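# Seat the green lid fully onto the tin

## Task

Push the green lid down onto the tin until it is fully seated and level around its entire rim, then finish with no part of either robot (camera cables included) in contact with the lid.

## Robot and tools

Robot: two six-joint arms, left_arm and right_arm, each ending in a parallel two-finger gripper. In every row and every per-arm list the joint order is waist, shoulder, elbow, wrist pitch, wrist yaw, wrist roll. The fingers point along the gripper's +z axis and open and close along its y axis. end_effector_position is the point between the finger pads, about 1 cm short of the tips.

Frame: all hand positions, quaternions (wxyz) and velocities are in the scene frame. Its origin is at table-top height, halfway between the arms' nominal bases. +z is up, +x points out over the table, and left_arm sits on the +y side. Arm names do not match left and right in the images. The real bases are offset from nominal; only a BASES line gives their calibrated spots. Printed hand poses can be a few centimetres off, more when the arm reaches far.

execute_actions(actions, cameras): actions is a list of actions. Each action is a table of 1 to 15 rows, and each row lasts one control step of 1/30 s. If fewer than 15 rows are given, the last one is held until 15 steps have passed. Every row holds 14 numbers in [-1, 1]: left_arm's six joints and its opening, then right_arm's six joints and its opening. Joint numbers are offsets from that arm's Joint targets as they stood when the action began, not from the previous row, so sending the same offset in the next action moves the joint further. Scale: 1.0 equals 2.224 rad for waist, shoulder and elbow, and 8.485 rad for the three wrist joints. Opening is absolute: +1 fully open, -1 shut. An empty actions list only reports state. cameras picks images: null or ["all"] means all, [] means none, and an unknown name voids the call. Stated joint ranges in rad: waist -2.618 to 3.054, shoulder 0.000 to 3.142, elbow 0.000 to 3.142, wrist pitch -1.571 to 1.571, wrist yaw -1.571 to 1.571, wrist roll -2.094 to 2.094. An action that pushes any joint more than 0.059 rad beyond a range end is rejected for both arms. A malformed action, or a first action that fails this check, rejects the whole call. True ends can differ by up to 0.059 rad. Joints aimed past their real end stop there and report "joint sent to its limit".

move(target, speed, blend, opening_speed, blocking, cameras): target is one 14-number row or a list of up to 15 rows, laid out like an execute_actions row. Every row's joint offsets count from the same current Joint targets, not from the row before, and openings are absolute. All joints travel together, so grippers follow curves. There is no collision avoidance. speed is in rad/s for the joint with the longest way to go, from 0.01 to 12.57, default 0.5. Give one number or one per target. blend, in rad, rounds corners at intermediate targets. opening_speed is how fast the finger command changes, in scale units per second, 0.2 or more. A path takes at least 0.5 s, and anything over 10 s stops short. blocking=false returns after about 0.5 s while the move continues. The move line reports the ending: done, off_target (resting more than 0.035 rad from target), moving, held or fault, plus limits=held if steps were withheld. Neither done nor off_target tells you whether anything is being touched. Faster moves hit harder, and a target set further past a contact presses harder.

wait(seconds, 0 to 10) lets the scene run with the last commands held. stop() brakes a running move, and it needs some room to do so. zoom_image(camera, region) enlarges part of the latest image from cam_high, cam_left_wrist or cam_right_wrist; region is [x0, y0, x1, y1] in pixels from the top-left corner, at most 504 by 504. Each image is 896x504. finished_scene(scene=1) ends the scene for good; a reply without a tool call ends it as well.

Result lines: Joint positions and Joint velocities give one block per arm, six joints (rad, rad/s) then the finger-pad gap (m; 0.094 when fully open). "within noise" means the arm is still. Joint targets are the base for your next offsets. Tool commands lists the present gripper commands, and grip_measured shows the measured opening on the command scale. Joint torques come in N m, positive toward larger angles, with arm weight, offsets and noise included; joints 1 to 3 wrap at ±28 N m. Action calls also list joint positions at some steps. "joint command not followed" means the clearance check changed or held back targets on some steps. MOTOR HOT appears at 75 °C; an OVER-TEMPERATURE FAULT at 90 °C folds that arm away for the rest of the scene, and at 100 °C it goes limp.

Motion limits: each target may lead its measured angle by at most 0.339 rad (big joints) or 2.2 rad (wrists). Targets that would move a gripper over 200 mm from where it is now get scaled back. Large offsets may need several actions, and tiny ones may not move the joint at all. To leave a gripper unchanged, resend its current opening, because 0 is a real command. To re-send an arm's targets, give 0 for its joints.

What to avoid: knocking the lid or tin off the table, hitting fast, pressing very hard, and any contact between the two arms, since that can end the scene. An arm pressing against something keeps pressing until commanded away; to release a press, set its targets back beyond its measured positions. Pressing or reaching for a long time heats the motors. For the lid, lower a gripper slowly above it, press gently and evenly around the rim, check with zoom_image that it sits level all round, then lift clear so nothing, cables included, touches it.

Each tool is called after ">>>" as name(argument=value, ...), one argument or row to a line, values as JSON.

## Session

>>> execute_actions(
  actions=[],
)

Scene clock: 0.00 s.
left_arm: end_effector_position=(+0.3933, +0.3700, +0.1147) grip_measured=+1.000 end_effector_quat_wxyz=(+0.607, -0.110, +0.785, +0.048) | right_arm: end_effector_position=(+0.3619, -0.2191, +0.1631) grip_measured=+1.000 end_effector_quat_wxyz=(+0.625, +0.013, +0.779, -0.051)
Joint positions: left_arm=[0.02 1.553 0.335 0.952 -0.21 -0.118 0.094] | right_arm=[0.131 1.548 0.342 0.986 0.212 -0.018 0.094]
Joint velocities: within noise
Joint torques (N m): no reading
Motor temperatures (°C): left_arm=[30 41 44 38 30 29 32] | right_arm=[32 48 40 42 26 34 29]
Heat: left arm: 44 °C; right arm: 48 °C.
Joint targets: left_arm=[0.020 1.549 0.338 0.942 -0.211 -0.118] | right_arm=[0.131 1.538 0.350 0.992 0.214 -0.018]
Tool commands: left_gripper/opening=+1.0 right_gripper/opening=+1.0

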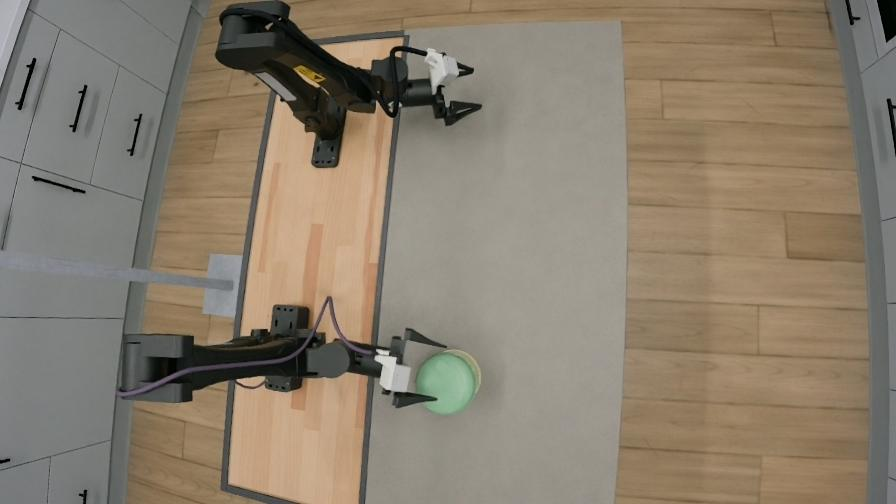

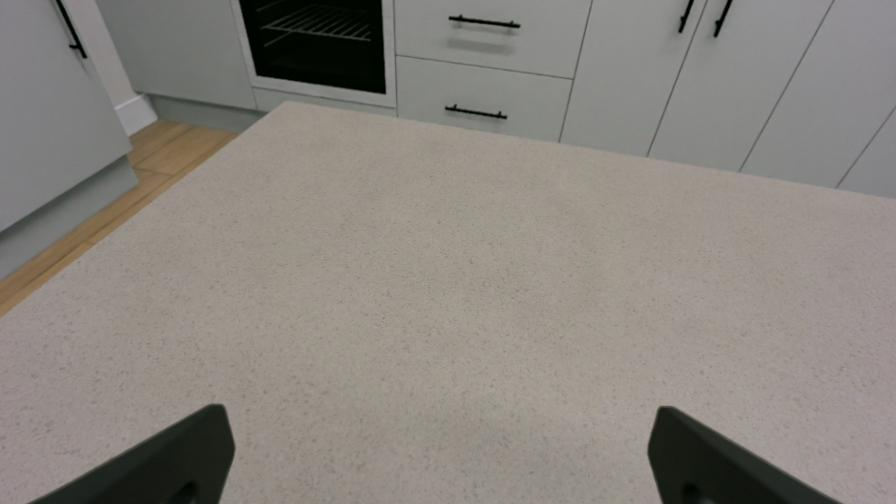

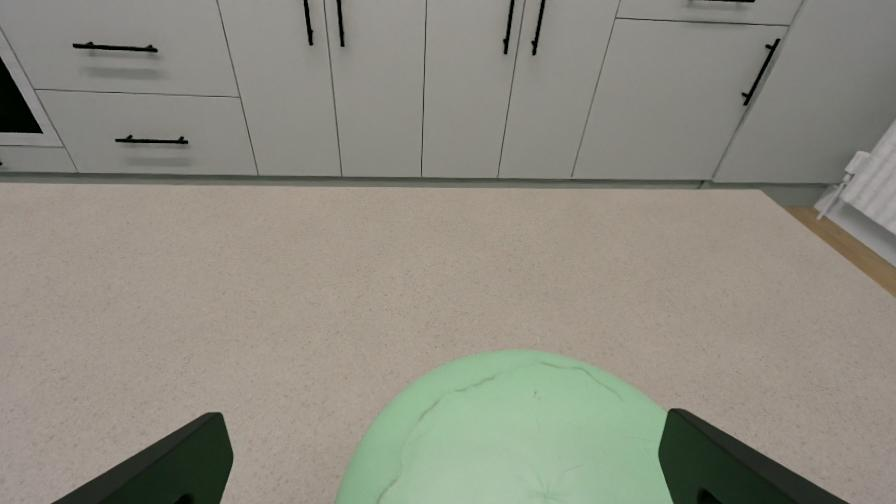

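>>> zoom_image(
  camera="cam_high",
  region=[360, 310, 520, 440],
)

Scaled by 3.150.

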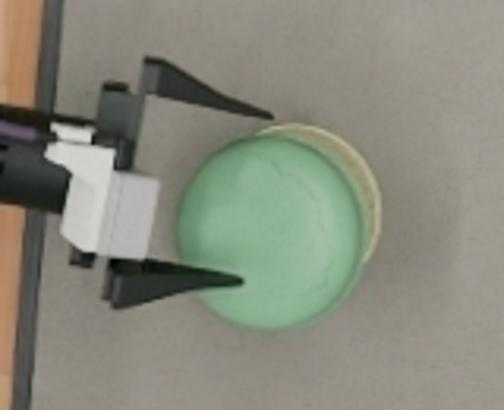

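>>> move(
  target=[
    [0,0,0,0,0,0,1,0,0,0.427,-0.1169,0,0,-1],
    [-0.4137,0,0,0,0.0249,0,1,0,0.2527,0.8318,-0.2819,-0.0252,0,-1],
  ],
  speed=0.9,
)

Scene clock: 8.83 s.
left_arm: end_effector_position=(+0.2441, +0.0188, +0.1137) grip_measured=+1.000 end_effector_quat_wxyz=(+0.529, +0.307, +0.733, -0.297) | right_arm: end_effector_position=(+0.4173, -0.1760, +0.2281) grip_measured=-0.986 end_effector_quat_wxyz=(+0.132, -0.068, +0.989, +0.003)
Joint positions: left_arm=[-0.897 1.553 0.335 0.952 -0.008 -0.118 0.094] | right_arm=[0.131 2.092 2.169 -1.383 0.007 -0.019 0.001]
Joint velocities: within noise
Joint torques (N m): left_arm=[-0.27 -6.53 6.95 1.76 0.1 0] | right_arm=[0.05 -12.21 7.82 0.66 -0.03 0]
Motor temperatures (°C): left_arm=[30 43 45 39 29 29 32] | right_arm=[32 49 41 44 26 34 30]
Heat: left arm: 45 °C; right arm: 49 °C.
Joint targets: left_arm=[-0.900 1.549 0.338 0.942 0.000 -0.118] | right_arm=[0.131 2.101 2.200 -1.400 0.000 -0.019]
move: done

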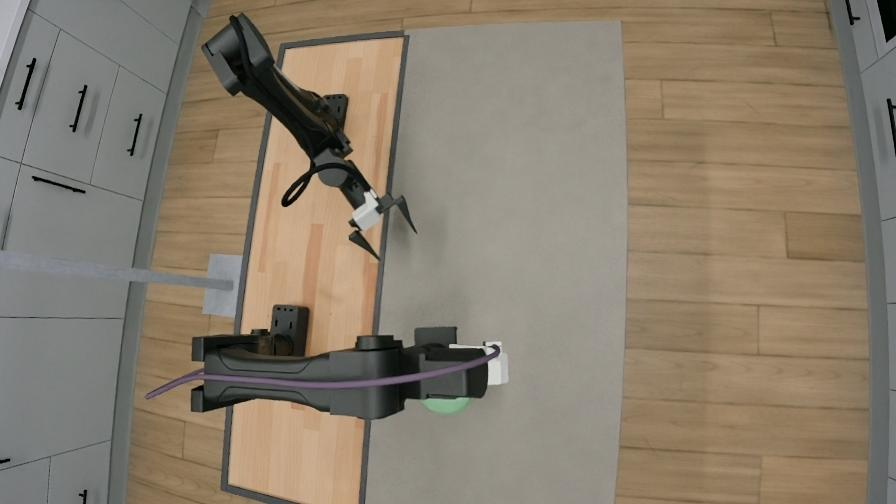

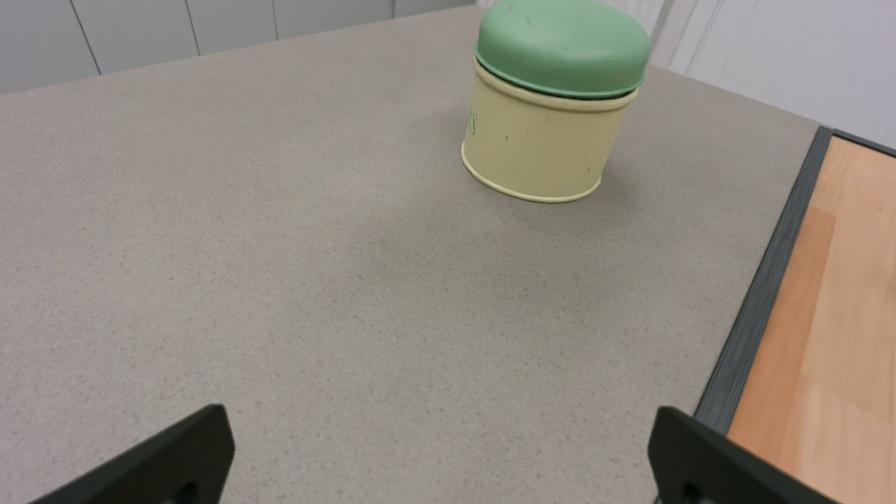

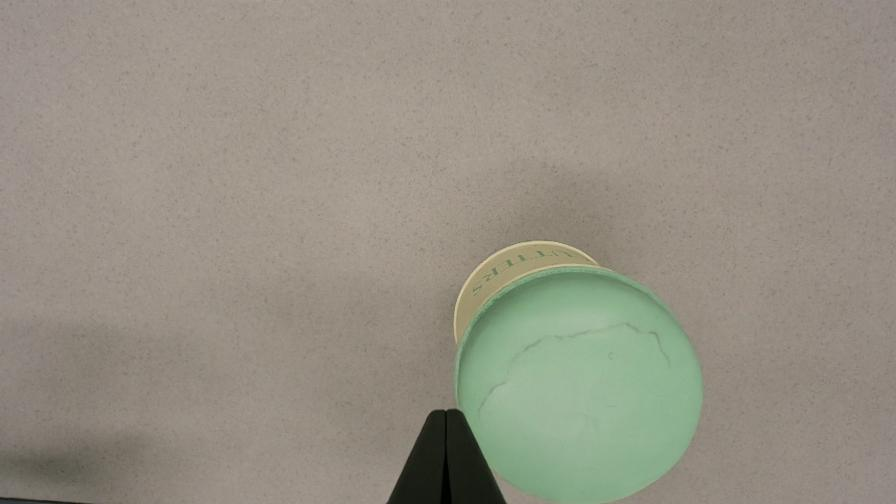

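>>> zoom_image(
  camera="cam_left_wrist",
  region=[440, 0, 680, 220],
)

>>> zoom_image(
  camera="cam_right_wrist",
  region=[400, 200, 760, 504],
)

Scaled by 2.100.

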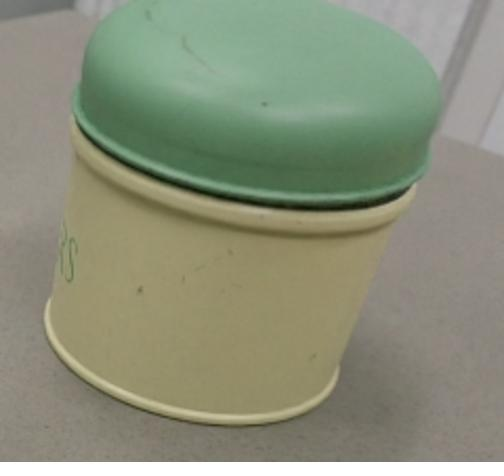

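Scaled by 1.400.

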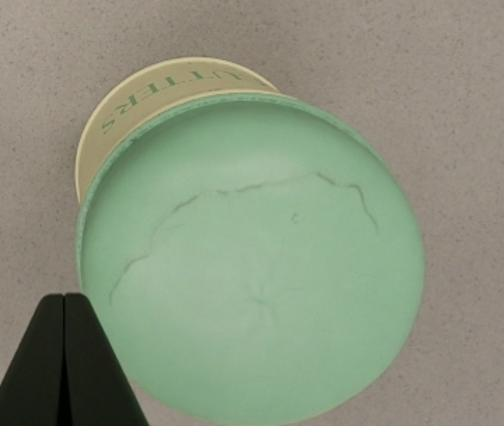

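>>> move(
  target=[0,0,0,0,0,0,1,-0.0724,-0.0229,-0.0674,0,0,0,-1],
)

Scene clock: 12.37 s.
left_arm: end_effector_position=(+0.2441, +0.0187, +0.1137) grip_measured=+1.000 end_effector_quat_wxyz=(+0.529, +0.307, +0.733, -0.297) | right_arm: end_effector_position=(+0.3991, -0.2499, +0.1952) grip_measured=-0.986 end_effector_quat_wxyz=(+0.075, +0.014, +0.997, -0.004)
Joint positions: left_arm=[-0.897 1.553 0.335 0.952 -0.008 -0.118 0.094] | right_arm=[-0.035 2.092 2.059 -1.388 0.003 -0.019 0.001]
Joint velocities: within noise
Joint torques (N m): left_arm=[-0.25 -6.53 6.95 1.76 0.1 0] | right_arm=[0.35 -17.06 4.68 0.47 -0.04 0]
Motor temperatures (°C): left_arm=[30 43 45 40 29 29 32] | right_arm=[32 50 42 43 26 34 30]
Heat: left arm: 45 °C; right arm: 50 °C.
Joint targets: left_arm=[-0.900 1.549 0.338 0.942 0.001 -0.118] | right_arm=[-0.030 2.050 2.050 -1.400 0.000 -0.019]
move: off_target (right_arm); right_arm: the shoulder is farthest, 0.042 rad from its target

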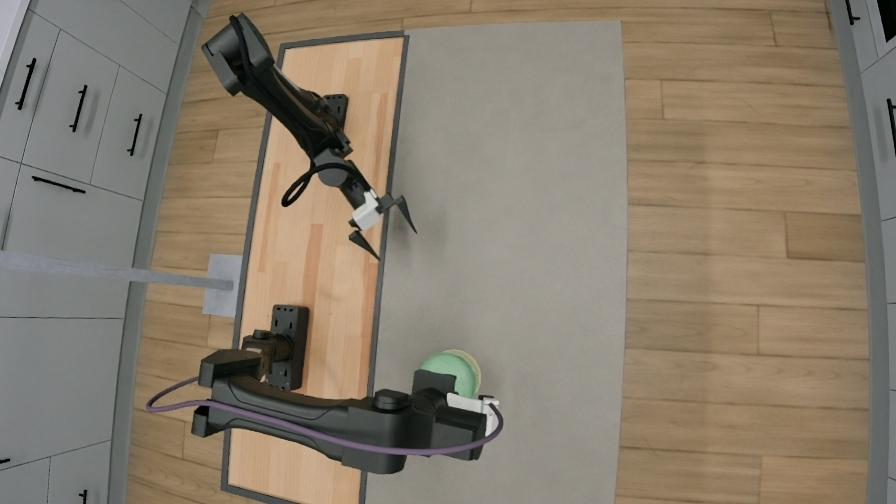

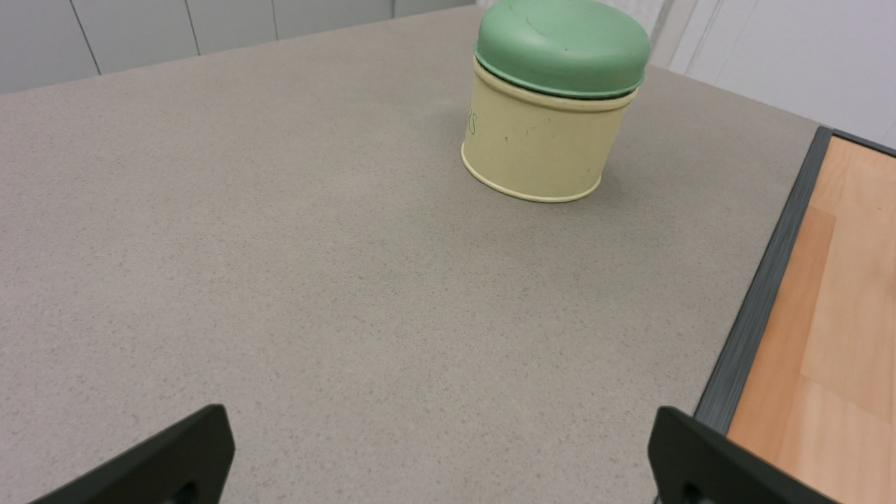

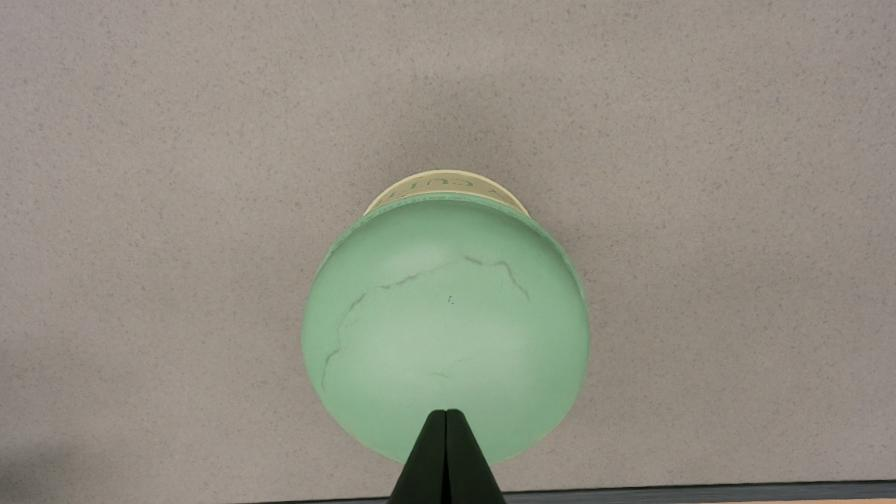

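>>> move(
  target=[0,0,0,0,0,0,1,0,-0.0157,-0.0728,0.015,0,0,-1],
  cameras=["cam_left_wrist","cam_right_wrist"],
)

Scene clock: 14.97 s.
left_arm: end_effector_position=(+0.2441, +0.0187, +0.1137) grip_measured=+1.000 end_effector_quat_wxyz=(+0.529, +0.307, +0.733, -0.297) | right_arm: end_effector_position=(+0.3904, -0.2494, +0.1666) grip_measured=-0.986 end_effector_quat_wxyz=(+0.063, +0.014, +0.998, -0.004)
Joint positions: left_arm=[-0.897 1.553 0.335 0.952 -0.008 -0.118 0.094] | right_arm=[-0.035 2.059 1.897 -1.282 0.003 -0.019 0.001]
Joint velocities: within noise
Joint torques (N m): left_arm=[-0.25 -6.52 6.94 1.76 0.1 0] | right_arm=[0.4 -16.91 4.77 0.68 -0.01 -0.01]
Motor temperatures (°C): left_arm=[30 44 45 40 29 29 32] | right_arm=[32 51 42 43 26 34 30]
Heat: left arm: 45 °C; right arm: 51 °C.
Joint targets: left_arm=[-0.900 1.549 0.338 0.942 0.001 -0.118] | right_arm=[-0.030 2.015 1.888 -1.272 0.000 -0.019]
move: off_target (right_arm); right_arm: the shoulder is farthest, 0.044 rad from its target
Images, in order (width x height): cam_left_wrist 896x504, cam_right_wrist 896x504.

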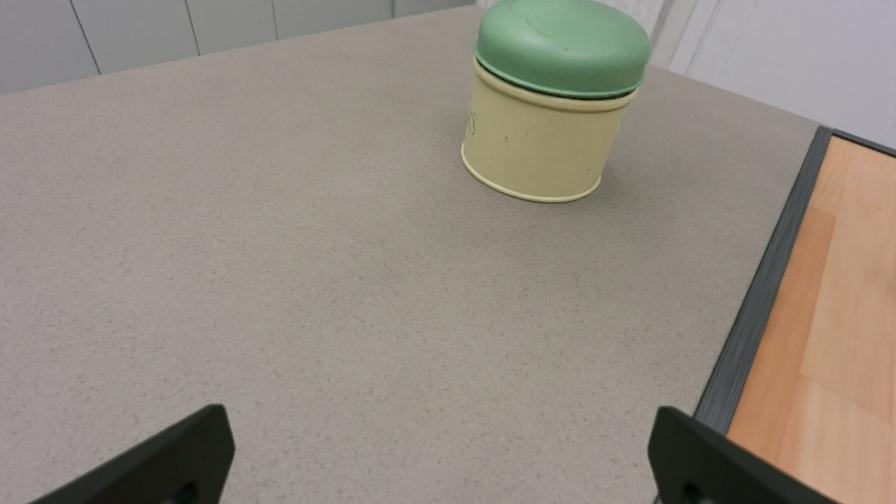

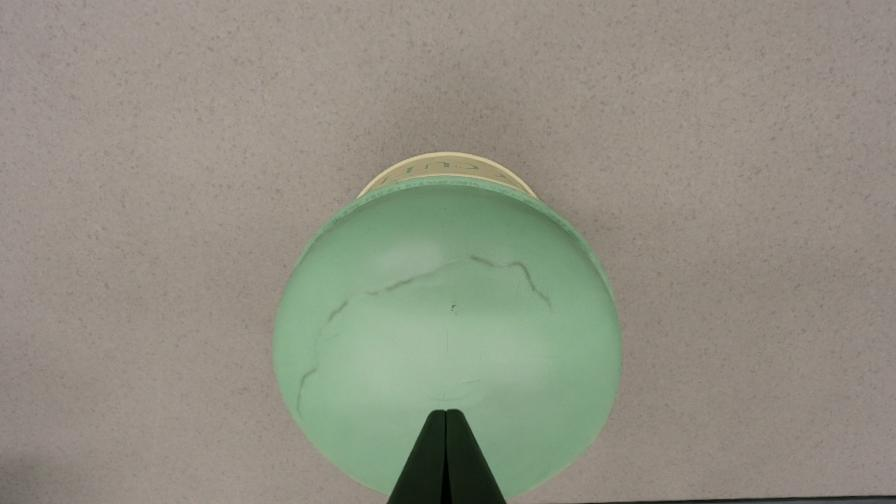

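>>> move(
  target=[0,0,0,0,0,0,1,0,0.0126,-0.0018,0.0038,0,0,-1],
  cameras=["cam_left_wrist","cam_right_wrist"],
  speed=0.1,
)

Scene clock: 16.87 s.
left_arm: end_effector_position=(+0.2441, +0.0187, +0.1137) grip_measured=+1.000 end_effector_quat_wxyz=(+0.529, +0.307, +0.733, -0.297) | right_arm: end_effector_position=(+0.3982, -0.2497, +0.1677) grip_measured=-0.986 end_effector_quat_wxyz=(+0.079, +0.014, +0.997, -0.004)
Joint positions: left_arm=[-0.897 1.553 0.335 0.952 -0.008 -0.118 0.094] | right_arm=[-0.035 2.059 1.897 -1.251 0.003 -0.019 0.001]
Joint velocities: within noise
Joint torques (N m): left_arm=[-0.24 -6.52 6.95 1.76 0.1 0] | right_arm=[0.49 -14.22 4.55 0.76 -0.01 0]
Motor temperatures (°C): left_arm=[30 44 45 40 29 29 32] | right_arm=[32 52 42 43 26 34 30]
Heat: left arm: 45 °C; right arm: 52 °C.
Joint targets: left_arm=[-0.900 1.549 0.338 0.942 0.001 -0.118] | right_arm=[-0.030 2.043 1.884 -1.240 0.000 -0.019]
move: done
Images, in order (width x height): cam_left_wrist 896x504, cam_right_wrist 896x504.

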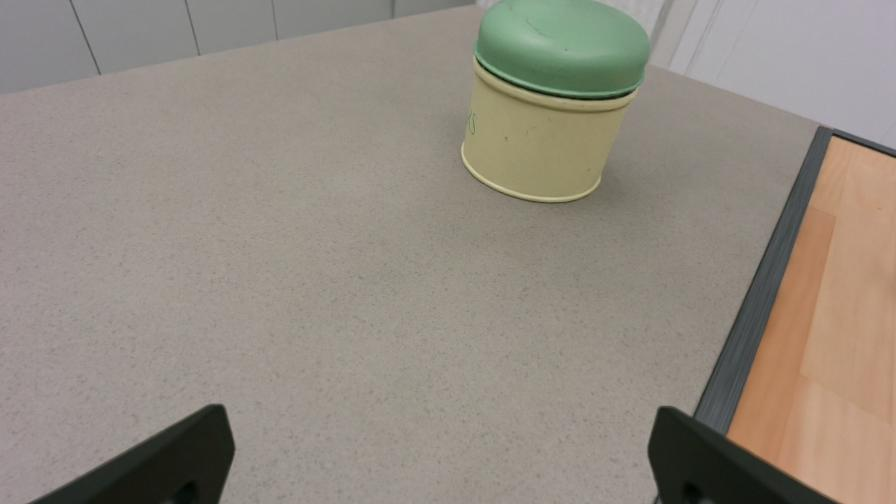

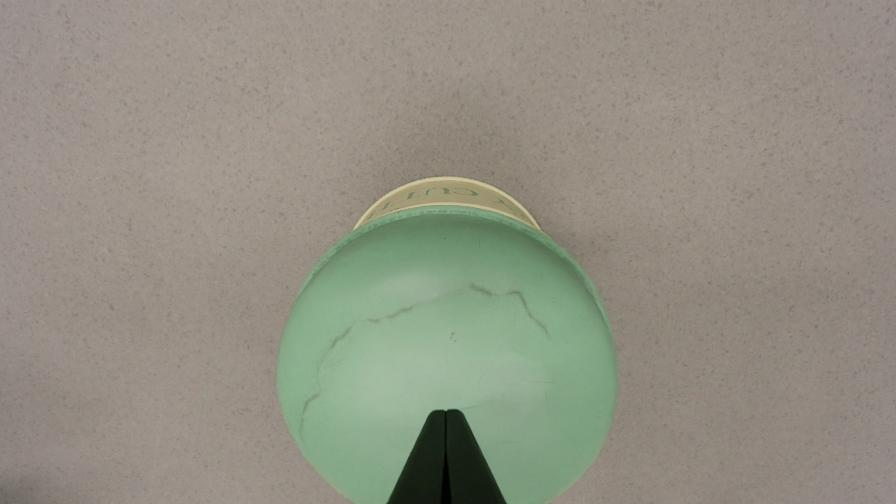

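>>> move(
  target=[0,0,0,0,0,0,1,0,-0.003,-0.034,0.0088,0,0,-1],
  cameras=["cam_left_wrist","cam_right_wrist"],
  speed=0.1,
)

Scene clock: 18.83 s.
left_arm: end_effector_position=(+0.2441, +0.0187, +0.1137) grip_measured=+1.000 end_effector_quat_wxyz=(+0.529, +0.307, +0.733, -0.297) | right_arm: end_effector_position=(+0.3981, -0.2497, +0.1479) grip_measured=-0.986 end_effector_quat_wxyz=(+0.077, +0.014, +0.997, -0.004)
Joint positions: left_arm=[-0.897 1.553 0.335 0.952 -0.008 -0.118 0.094] | right_arm=[-0.035 2.059 1.819 -1.176 0.003 -0.019 0.001]
Joint velocities: within noise
Joint torques (N m): left_arm=[-0.25 -6.52 6.95 1.76 0.09 0] | right_arm=[0.35 -14.79 4.77 0.74 -0.03 -0.03]
Motor temperatures (°C): left_arm=[30 44 45 40 29 29 32] | right_arm=[32 53 42 43 26 34 30]
Heat: left arm: 45 °C; right arm: 53 °C.
Joint targets: left_arm=[-0.900 1.549 0.338 0.942 0.001 -0.118] | right_arm=[-0.030 2.036 1.809 -1.165 0.000 -0.019]
move: done
Images, in order (width x height): cam_left_wrist 896x504, cam_right_wrist 896x504.

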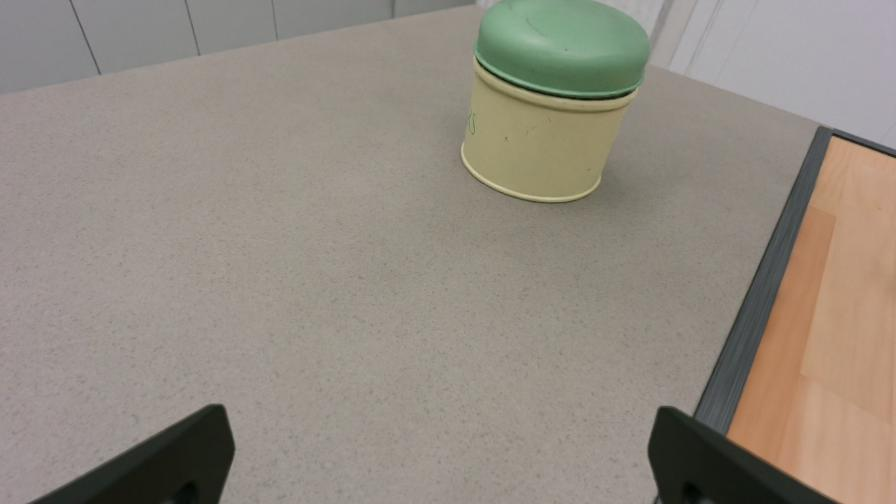

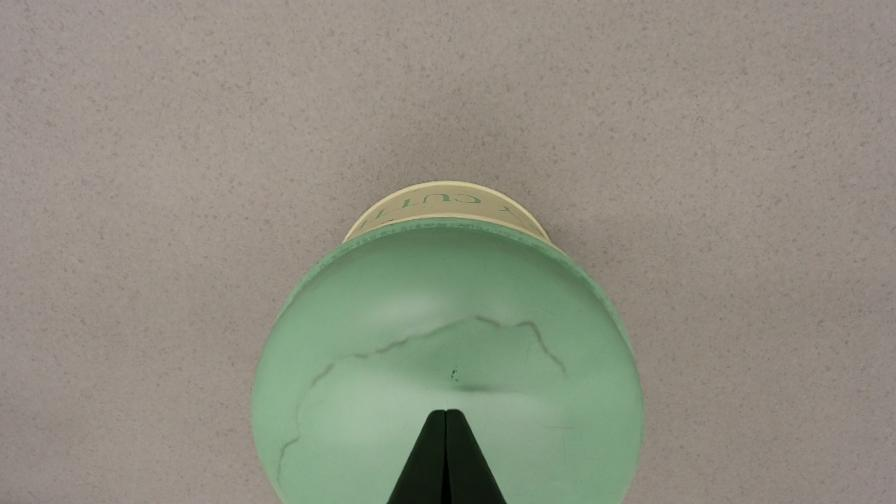

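>>> move(
  target=[0,0,0,0,0,0,1,0,0,-0.0135,0.0035,0,0,-1],
  cameras=["cam_left_wrist","cam_right_wrist"],
  speed=0.08,
)

>>> move(
  target=[0,0,0,0,0,0,1,0,0,-0.0135,0.0035,0,0,-1],
  cameras=["cam_left_wrist","cam_right_wrist"],
  speed=0.08,
)

Scene clock: 20.43 s.
left_arm: end_effector_position=(+0.2441, +0.0187, +0.1137) grip_measured=+1.000 end_effector_quat_wxyz=(+0.529, +0.307, +0.733, -0.297) | right_arm: end_effector_position=(+0.3979, -0.2497, +0.1403) grip_measured=-0.986 end_effector_quat_wxyz=(+0.077, +0.014, +0.997, -0.004)
Joint positions: left_arm=[-0.897 1.553 0.335 0.952 -0.008 -0.118 0.094] | right_arm=[-0.035 2.059 1.789 -1.146 0.003 -0.019 0.001]
Joint velocities: within noise
Joint torques (N m): left_arm=[-0.23 -6.5 6.95 1.76 0.1 0] | right_arm=[0.25 -14.94 4.71 0.75 -0.01 0.01]
Motor temperatures (°C): left_arm=[30 44 45 40 29 29 32] | right_arm=[32 53 41 43 26 34 30]
Heat: left arm: 45 °C; right arm: 53 °C.
Joint targets: left_arm=[-0.900 1.549 0.338 0.942 0.001 -0.118] | right_arm=[-0.030 2.036 1.779 -1.136 0.000 -0.019]
move: done
Images, in order (width x height): cam_left_wrist 896x504, cam_right_wrist 896x504.

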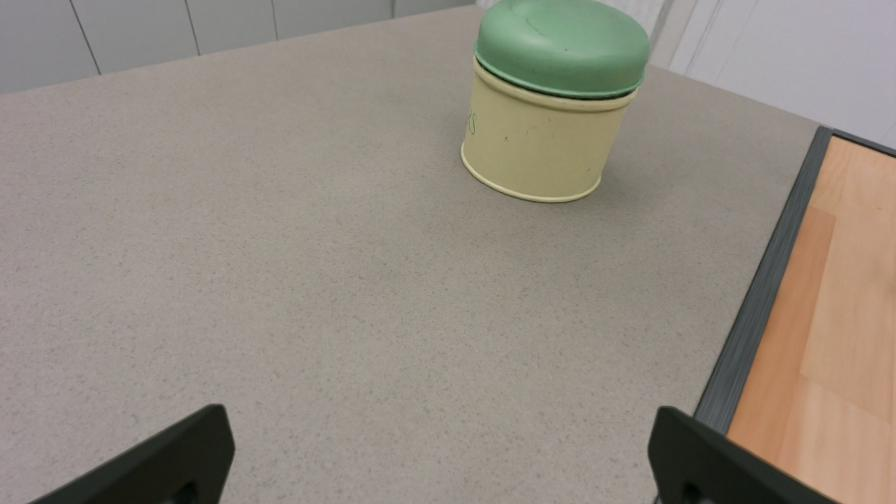

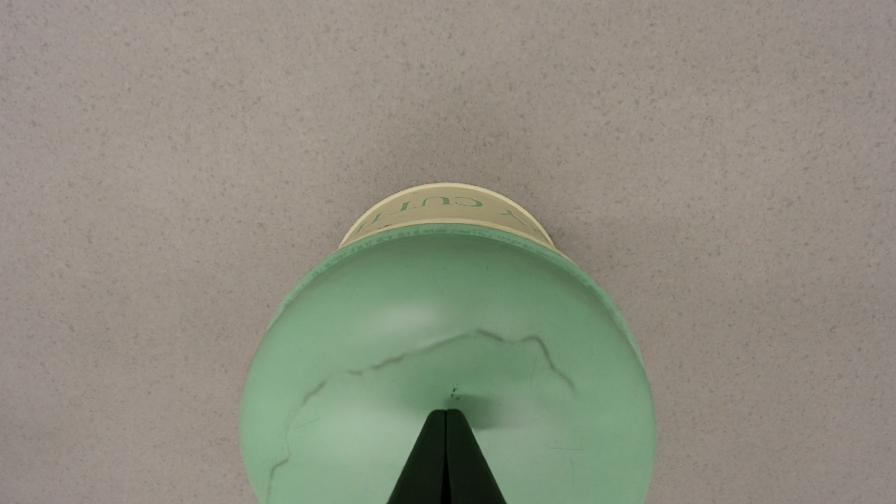

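Scene clock: 21.17 s.
left_arm: end_effector_position=(+0.2441, +0.0187, +0.1137) grip_measured=+1.000 end_effector_quat_wxyz=(+0.529, +0.307, +0.733, -0.297) | right_arm: end_effector_position=(+0.3972, -0.2497, +0.1336) grip_measured=-0.986 end_effector_quat_wxyz=(+0.076, +0.014, +0.997, -0.004)
Joint positions: left_arm=[-0.897 1.553 0.335 0.952 -0.008 -0.118 0.094] | right_arm=[-0.035 2.059 1.762 -1.121 0.003 -0.019 0.001]
Joint velocities: within noise
Joint torques (N m): left_arm=[-0.24 -6.52 6.95 1.76 0.1 0] | right_arm=[0.38 -14.91 4.59 0.8 0 0]
Motor temperatures (°C): left_arm=[30 44 45 40 29 29 32] | right_arm=[32 53 41 42 26 34 30]
Heat: left arm: 45 °C; right arm: 53 °C.
Joint targets: left_arm=[-0.900 1.549 0.338 0.942 0.001 -0.118] | right_arm=[-0.030 2.036 1.749 -1.106 0.000 -0.019]
move: done
Images, in order (width x height): cam_left_wrist 896x504, cam_right_wrist 896x504.

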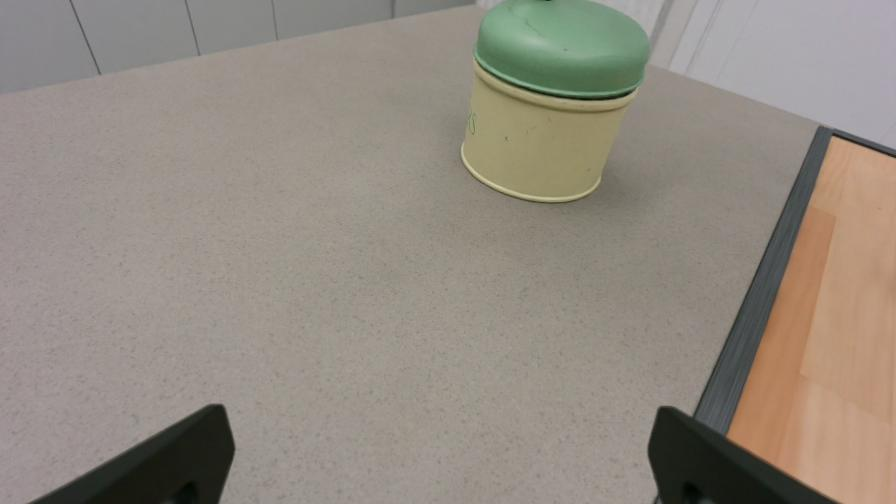

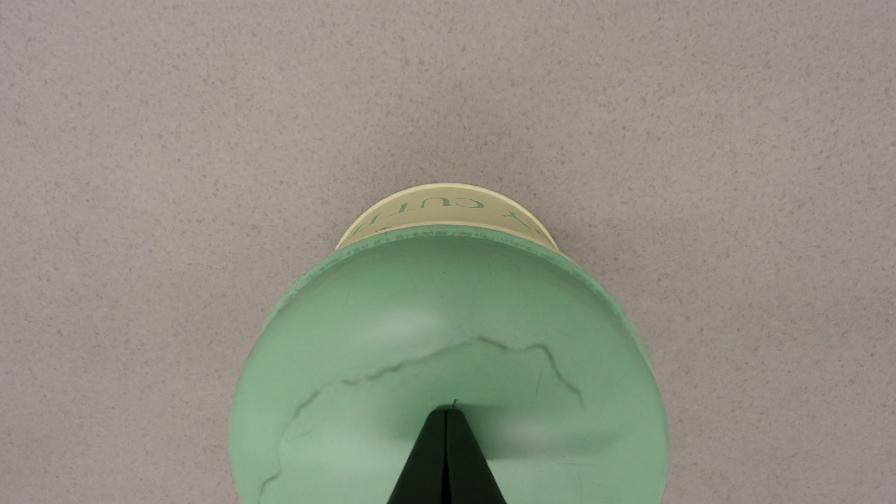

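>>> move(
  target=[0,0,0,0.0236,0,0,1,0,0,-0.0135,0.0035,0,0,-1],
  cameras=["cam_left_wrist","cam_right_wrist"],
  speed=0.2,
)

>>> zoom_image(
  camera="cam_left_wrist",
  region=[440, 0, 700, 320],
)

Scene clock: 23.50 s.
left_arm: end_effector_position=(+0.2489, +0.0125, +0.1571) grip_measured=+1.000 end_effector_quat_wxyz=(+0.588, +0.284, +0.681, -0.331) | right_arm: end_effector_position=(+0.3984, -0.2497, +0.1309) grip_measured=-0.986 end_effector_quat_wxyz=(+0.082, +0.014, +0.997, -0.004)
Joint positions: left_arm=[-0.897 1.553 0.335 1.129 -0.008 -0.118 0.094] | right_arm=[-0.035 2.052 1.74 -1.094 0.003 -0.019 0.001]
Joint velocities: within noise
Joint torques (N m): left_arm=[-0.25 -6.53 6.97 1.98 0.1 0] | right_arm=[0.35 -14.26 3.84 0.86 -0.02 0.03]
Motor temperatures (°C): left_arm=[30 44 45 40 29 29 32] | right_arm=[32 54 41 42 26 34 30]
Heat: left arm: 45 °C; right arm: 54 °C.
Joint targets: left_arm=[-0.900 1.549 0.338 1.142 0.001 -0.118] | right_arm=[-0.030 2.036 1.719 -1.076 0.000 -0.019]
move: done
Images, in order (width x height): cam_left_wrist 896x504, cam_right_wrist 896x504.

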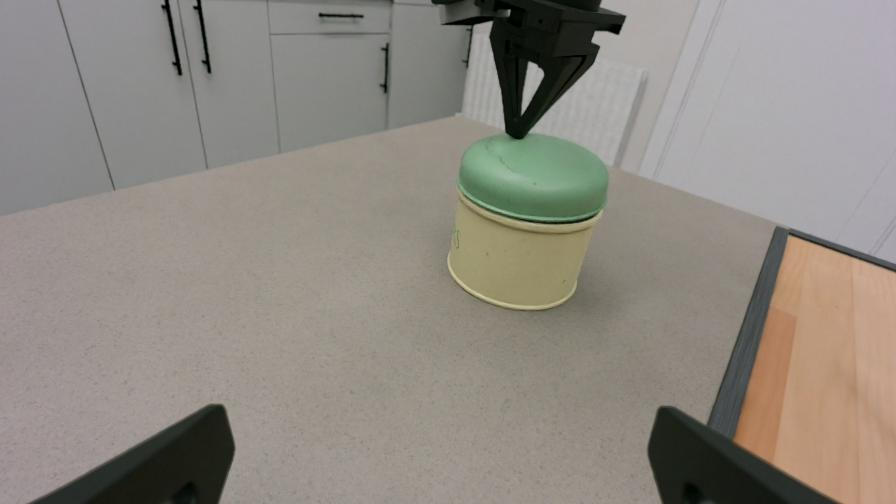

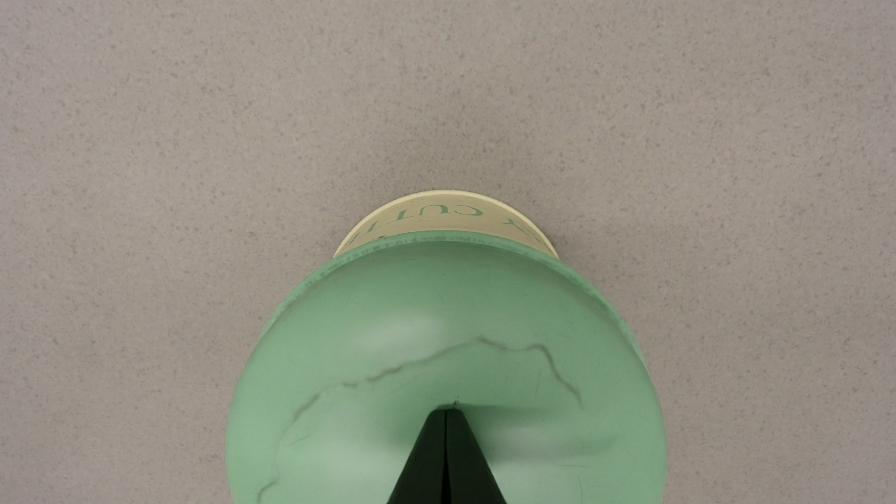

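Scaled by 1.575.

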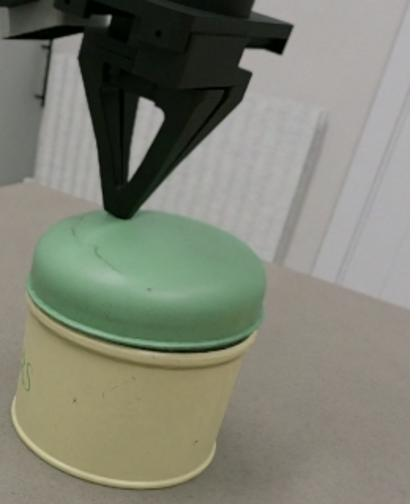

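>>> move(
  target=[
    [0,0,0,0,0,0,1,0,0,0.018,-0.0047,0,0,-1],
    [0,0,0,0,0,0,1,0,-0.05,-0.05,0.0,0,0,-1],
  ],
  speed=0.2,
)

Scene clock: 25.63 s.
left_arm: end_effector_position=(+0.2489, +0.0125, +0.1571) grip_measured=+1.000 end_effector_quat_wxyz=(+0.588, +0.284, +0.681, -0.331) | right_arm: end_effector_position=(+0.3711, -0.2484, +0.1321) grip_measured=-0.986 end_effector_quat_wxyz=(+0.071, +0.014, +0.997, -0.004)
Joint positions: left_arm=[-0.897 1.553 0.335 1.129 -0.008 -0.118 0.094] | right_arm=[-0.035 1.963 1.62 -1.084 0.003 -0.019 0.001]
Joint velocities: within noise
Joint torques (N m): left_arm=[-0.25 -6.54 6.98 1.99 0.1 -0.01] | right_arm=[0.32 -15.57 4.55 0.69 -0.02 0]
Motor temperatures (°C): left_arm=[30 44 45 41 29 29 32] | right_arm=[32 54 41 42 26 34 30]
Heat: left arm: 45 °C; right arm: 54 °C.
Joint targets: left_arm=[-0.900 1.549 0.338 1.142 0.001 -0.118] | right_arm=[-0.030 1.925 1.607 -1.076 0.000 -0.019]
move: off_target (right_arm); right_arm: the shoulder is farthest, 0.039 rad from its target

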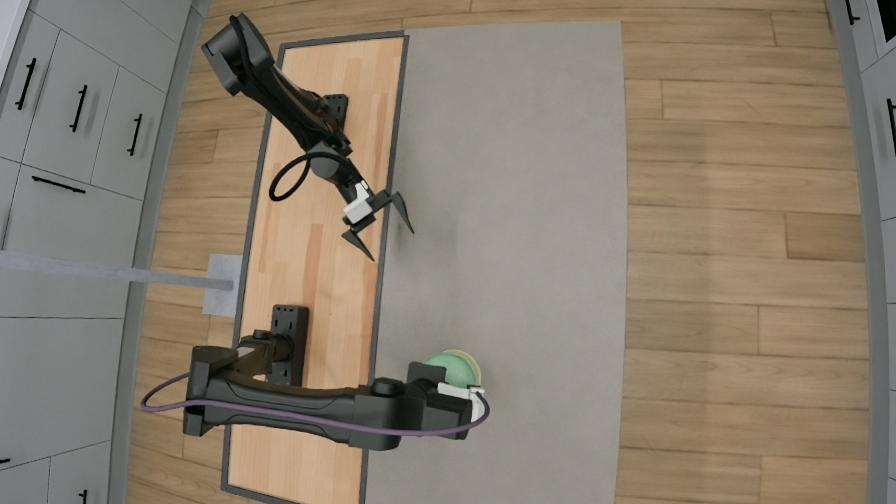

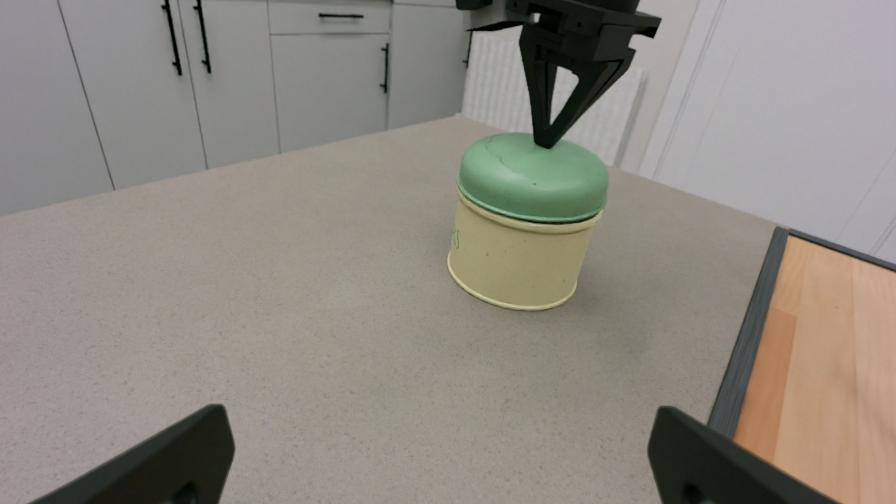

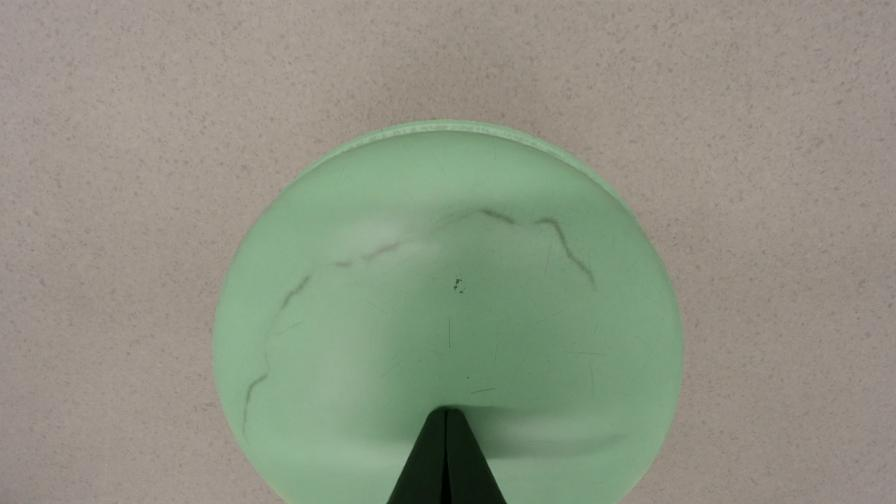

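>>> move(
  target=[0,0,0,0,0,0,1,0,0,-0.036,0.0094,0,0,-1],
  cameras=["cam_left_wrist","cam_right_wrist"],
  speed=0.1,
)

>>> zoom_image(
  camera="cam_left_wrist",
  region=[440, 0, 700, 320],
)

Scene clock: 27.40 s.
left_arm: end_effector_position=(+0.2489, +0.0125, +0.1571) grip_measured=+1.000 end_effector_quat_wxyz=(+0.588, +0.284, +0.681, -0.331) | right_arm: end_effector_position=(+0.3698, -0.2486, +0.1280) grip_measured=-0.986 end_effector_quat_wxyz=(+0.087, +0.014, +0.996, -0.005)
Joint positions: left_arm=[-0.897 1.553 0.335 1.129 -0.008 -0.118 0.094] | right_arm=[-0.035 1.93 1.552 -1.018 0.004 -0.019 0.001]
Joint velocities: within noise
Joint torques (N m): left_arm=[-0.25 -6.54 6.98 1.99 0.1 0] | right_arm=[0.39 -12.04 3.67 0.92 0 0.03]
Motor temperatures (°C): left_arm=[30 45 45 41 29 29 32] | right_arm=[32 54 41 42 26 34 30]
Heat: left arm: 45 °C; right arm: 54 °C.
Joint targets: left_arm=[-0.900 1.549 0.338 1.142 0.001 -0.118] | right_arm=[-0.030 1.925 1.527 -0.997 0.000 -0.019]
move: done
Images, in order (width x height): cam_left_wrist 896x504, cam_right_wrist 896x504.

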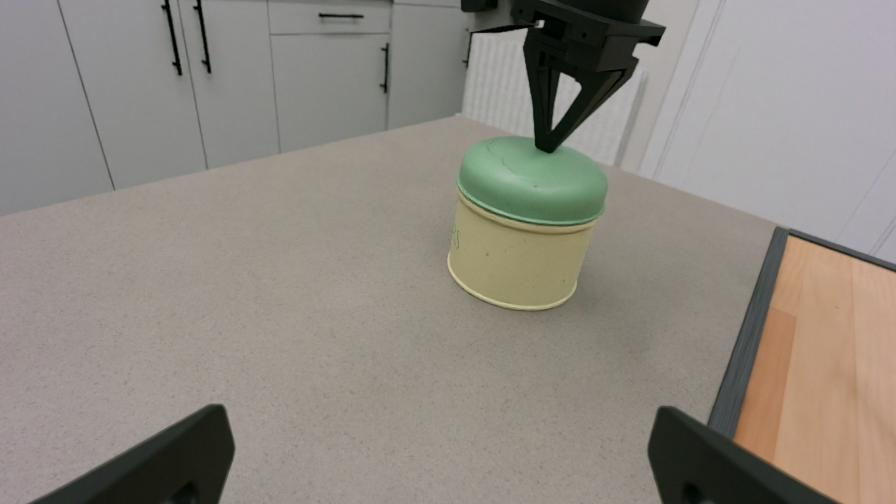

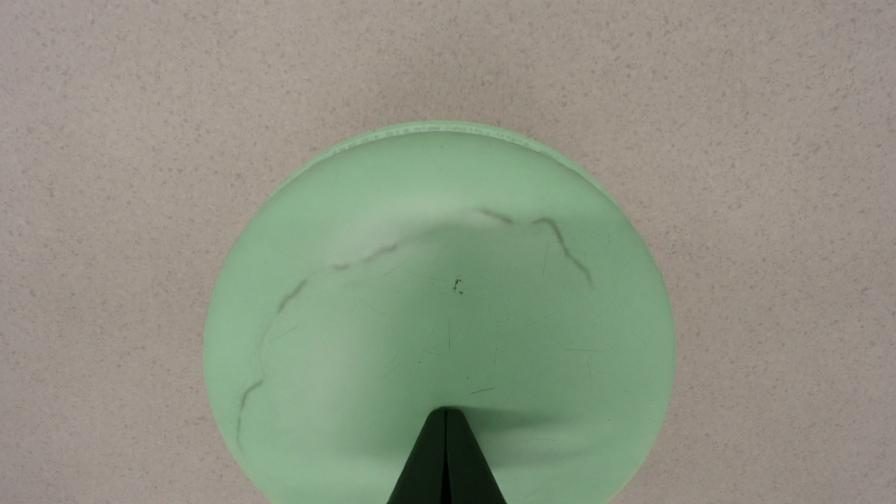

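Scaled by 1.575.

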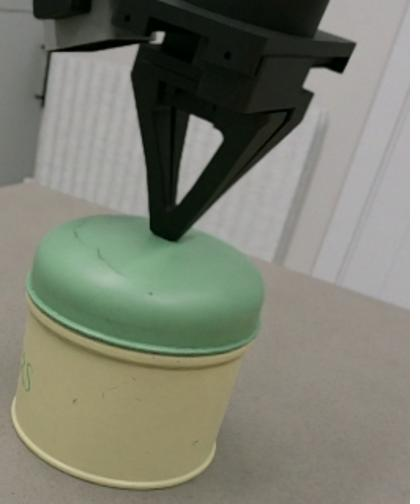

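>>> move(
  target=[0,0,0,0,0,0,1,0,0.01,-0.027,0.0094,0,0,-1],
  cameras=["cam_left_wrist","cam_right_wrist"],
  speed=0.1,
)

>>> zoom_image(
  camera="cam_left_wrist",
  region=[440, 100, 640, 320],
)

Scene clock: 29.07 s.
left_arm: end_effector_position=(+0.2489, +0.0125, +0.1571) grip_measured=+1.000 end_effector_quat_wxyz=(+0.588, +0.284, +0.681, -0.331) | right_arm: end_effector_position=(+0.3698, -0.2486, +0.1273) grip_measured=-0.986 end_effector_quat_wxyz=(+0.102, +0.014, +0.995, -0.005)
Joint positions: left_arm=[-0.897 1.553 0.335 1.129 -0.008 -0.118 0.094] | right_arm=[-0.035 1.904 1.509 -0.971 0.004 -0.019 0.001]
Joint velocities: within noise
Joint torques (N m): left_arm=[-0.25 -6.53 6.98 2 0.1 0] | right_arm=[0.34 -7.23 2.43 1.38 -0.02 0.01]
Motor temperatures (°C): left_arm=[30 45 45 41 29 29 32] | right_arm=[32 54 41 42 26 33 30]
Heat: left arm: 45 °C; right arm: 54 °C.
Joint targets: left_arm=[-0.900 1.549 0.338 1.142 0.001 -0.118] | right_arm=[-0.030 1.947 1.467 -0.916 0.000 -0.019]
move: off_target (right_arm); right_arm: the wrist pitch is farthest, 0.054 rad from its target
Images, in order (width x height): cam_left_wrist 896x504, cam_right_wrist 896x504.

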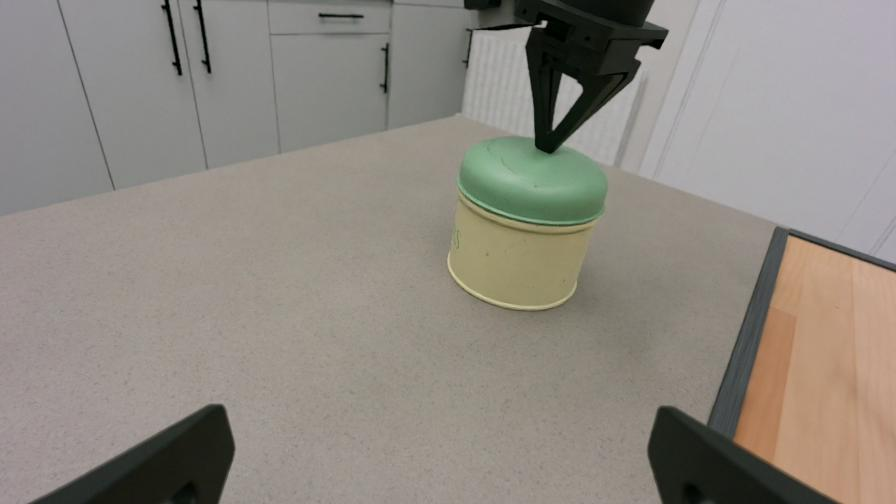

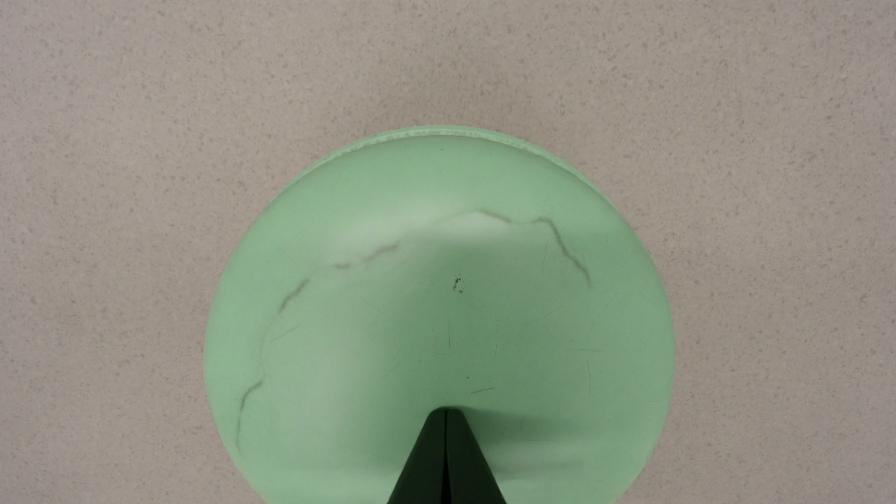

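Scaled by 2.291.

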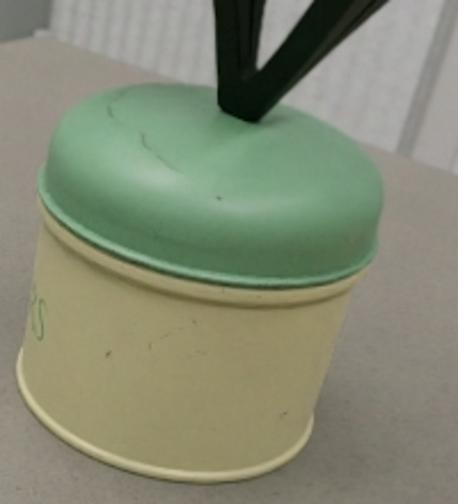

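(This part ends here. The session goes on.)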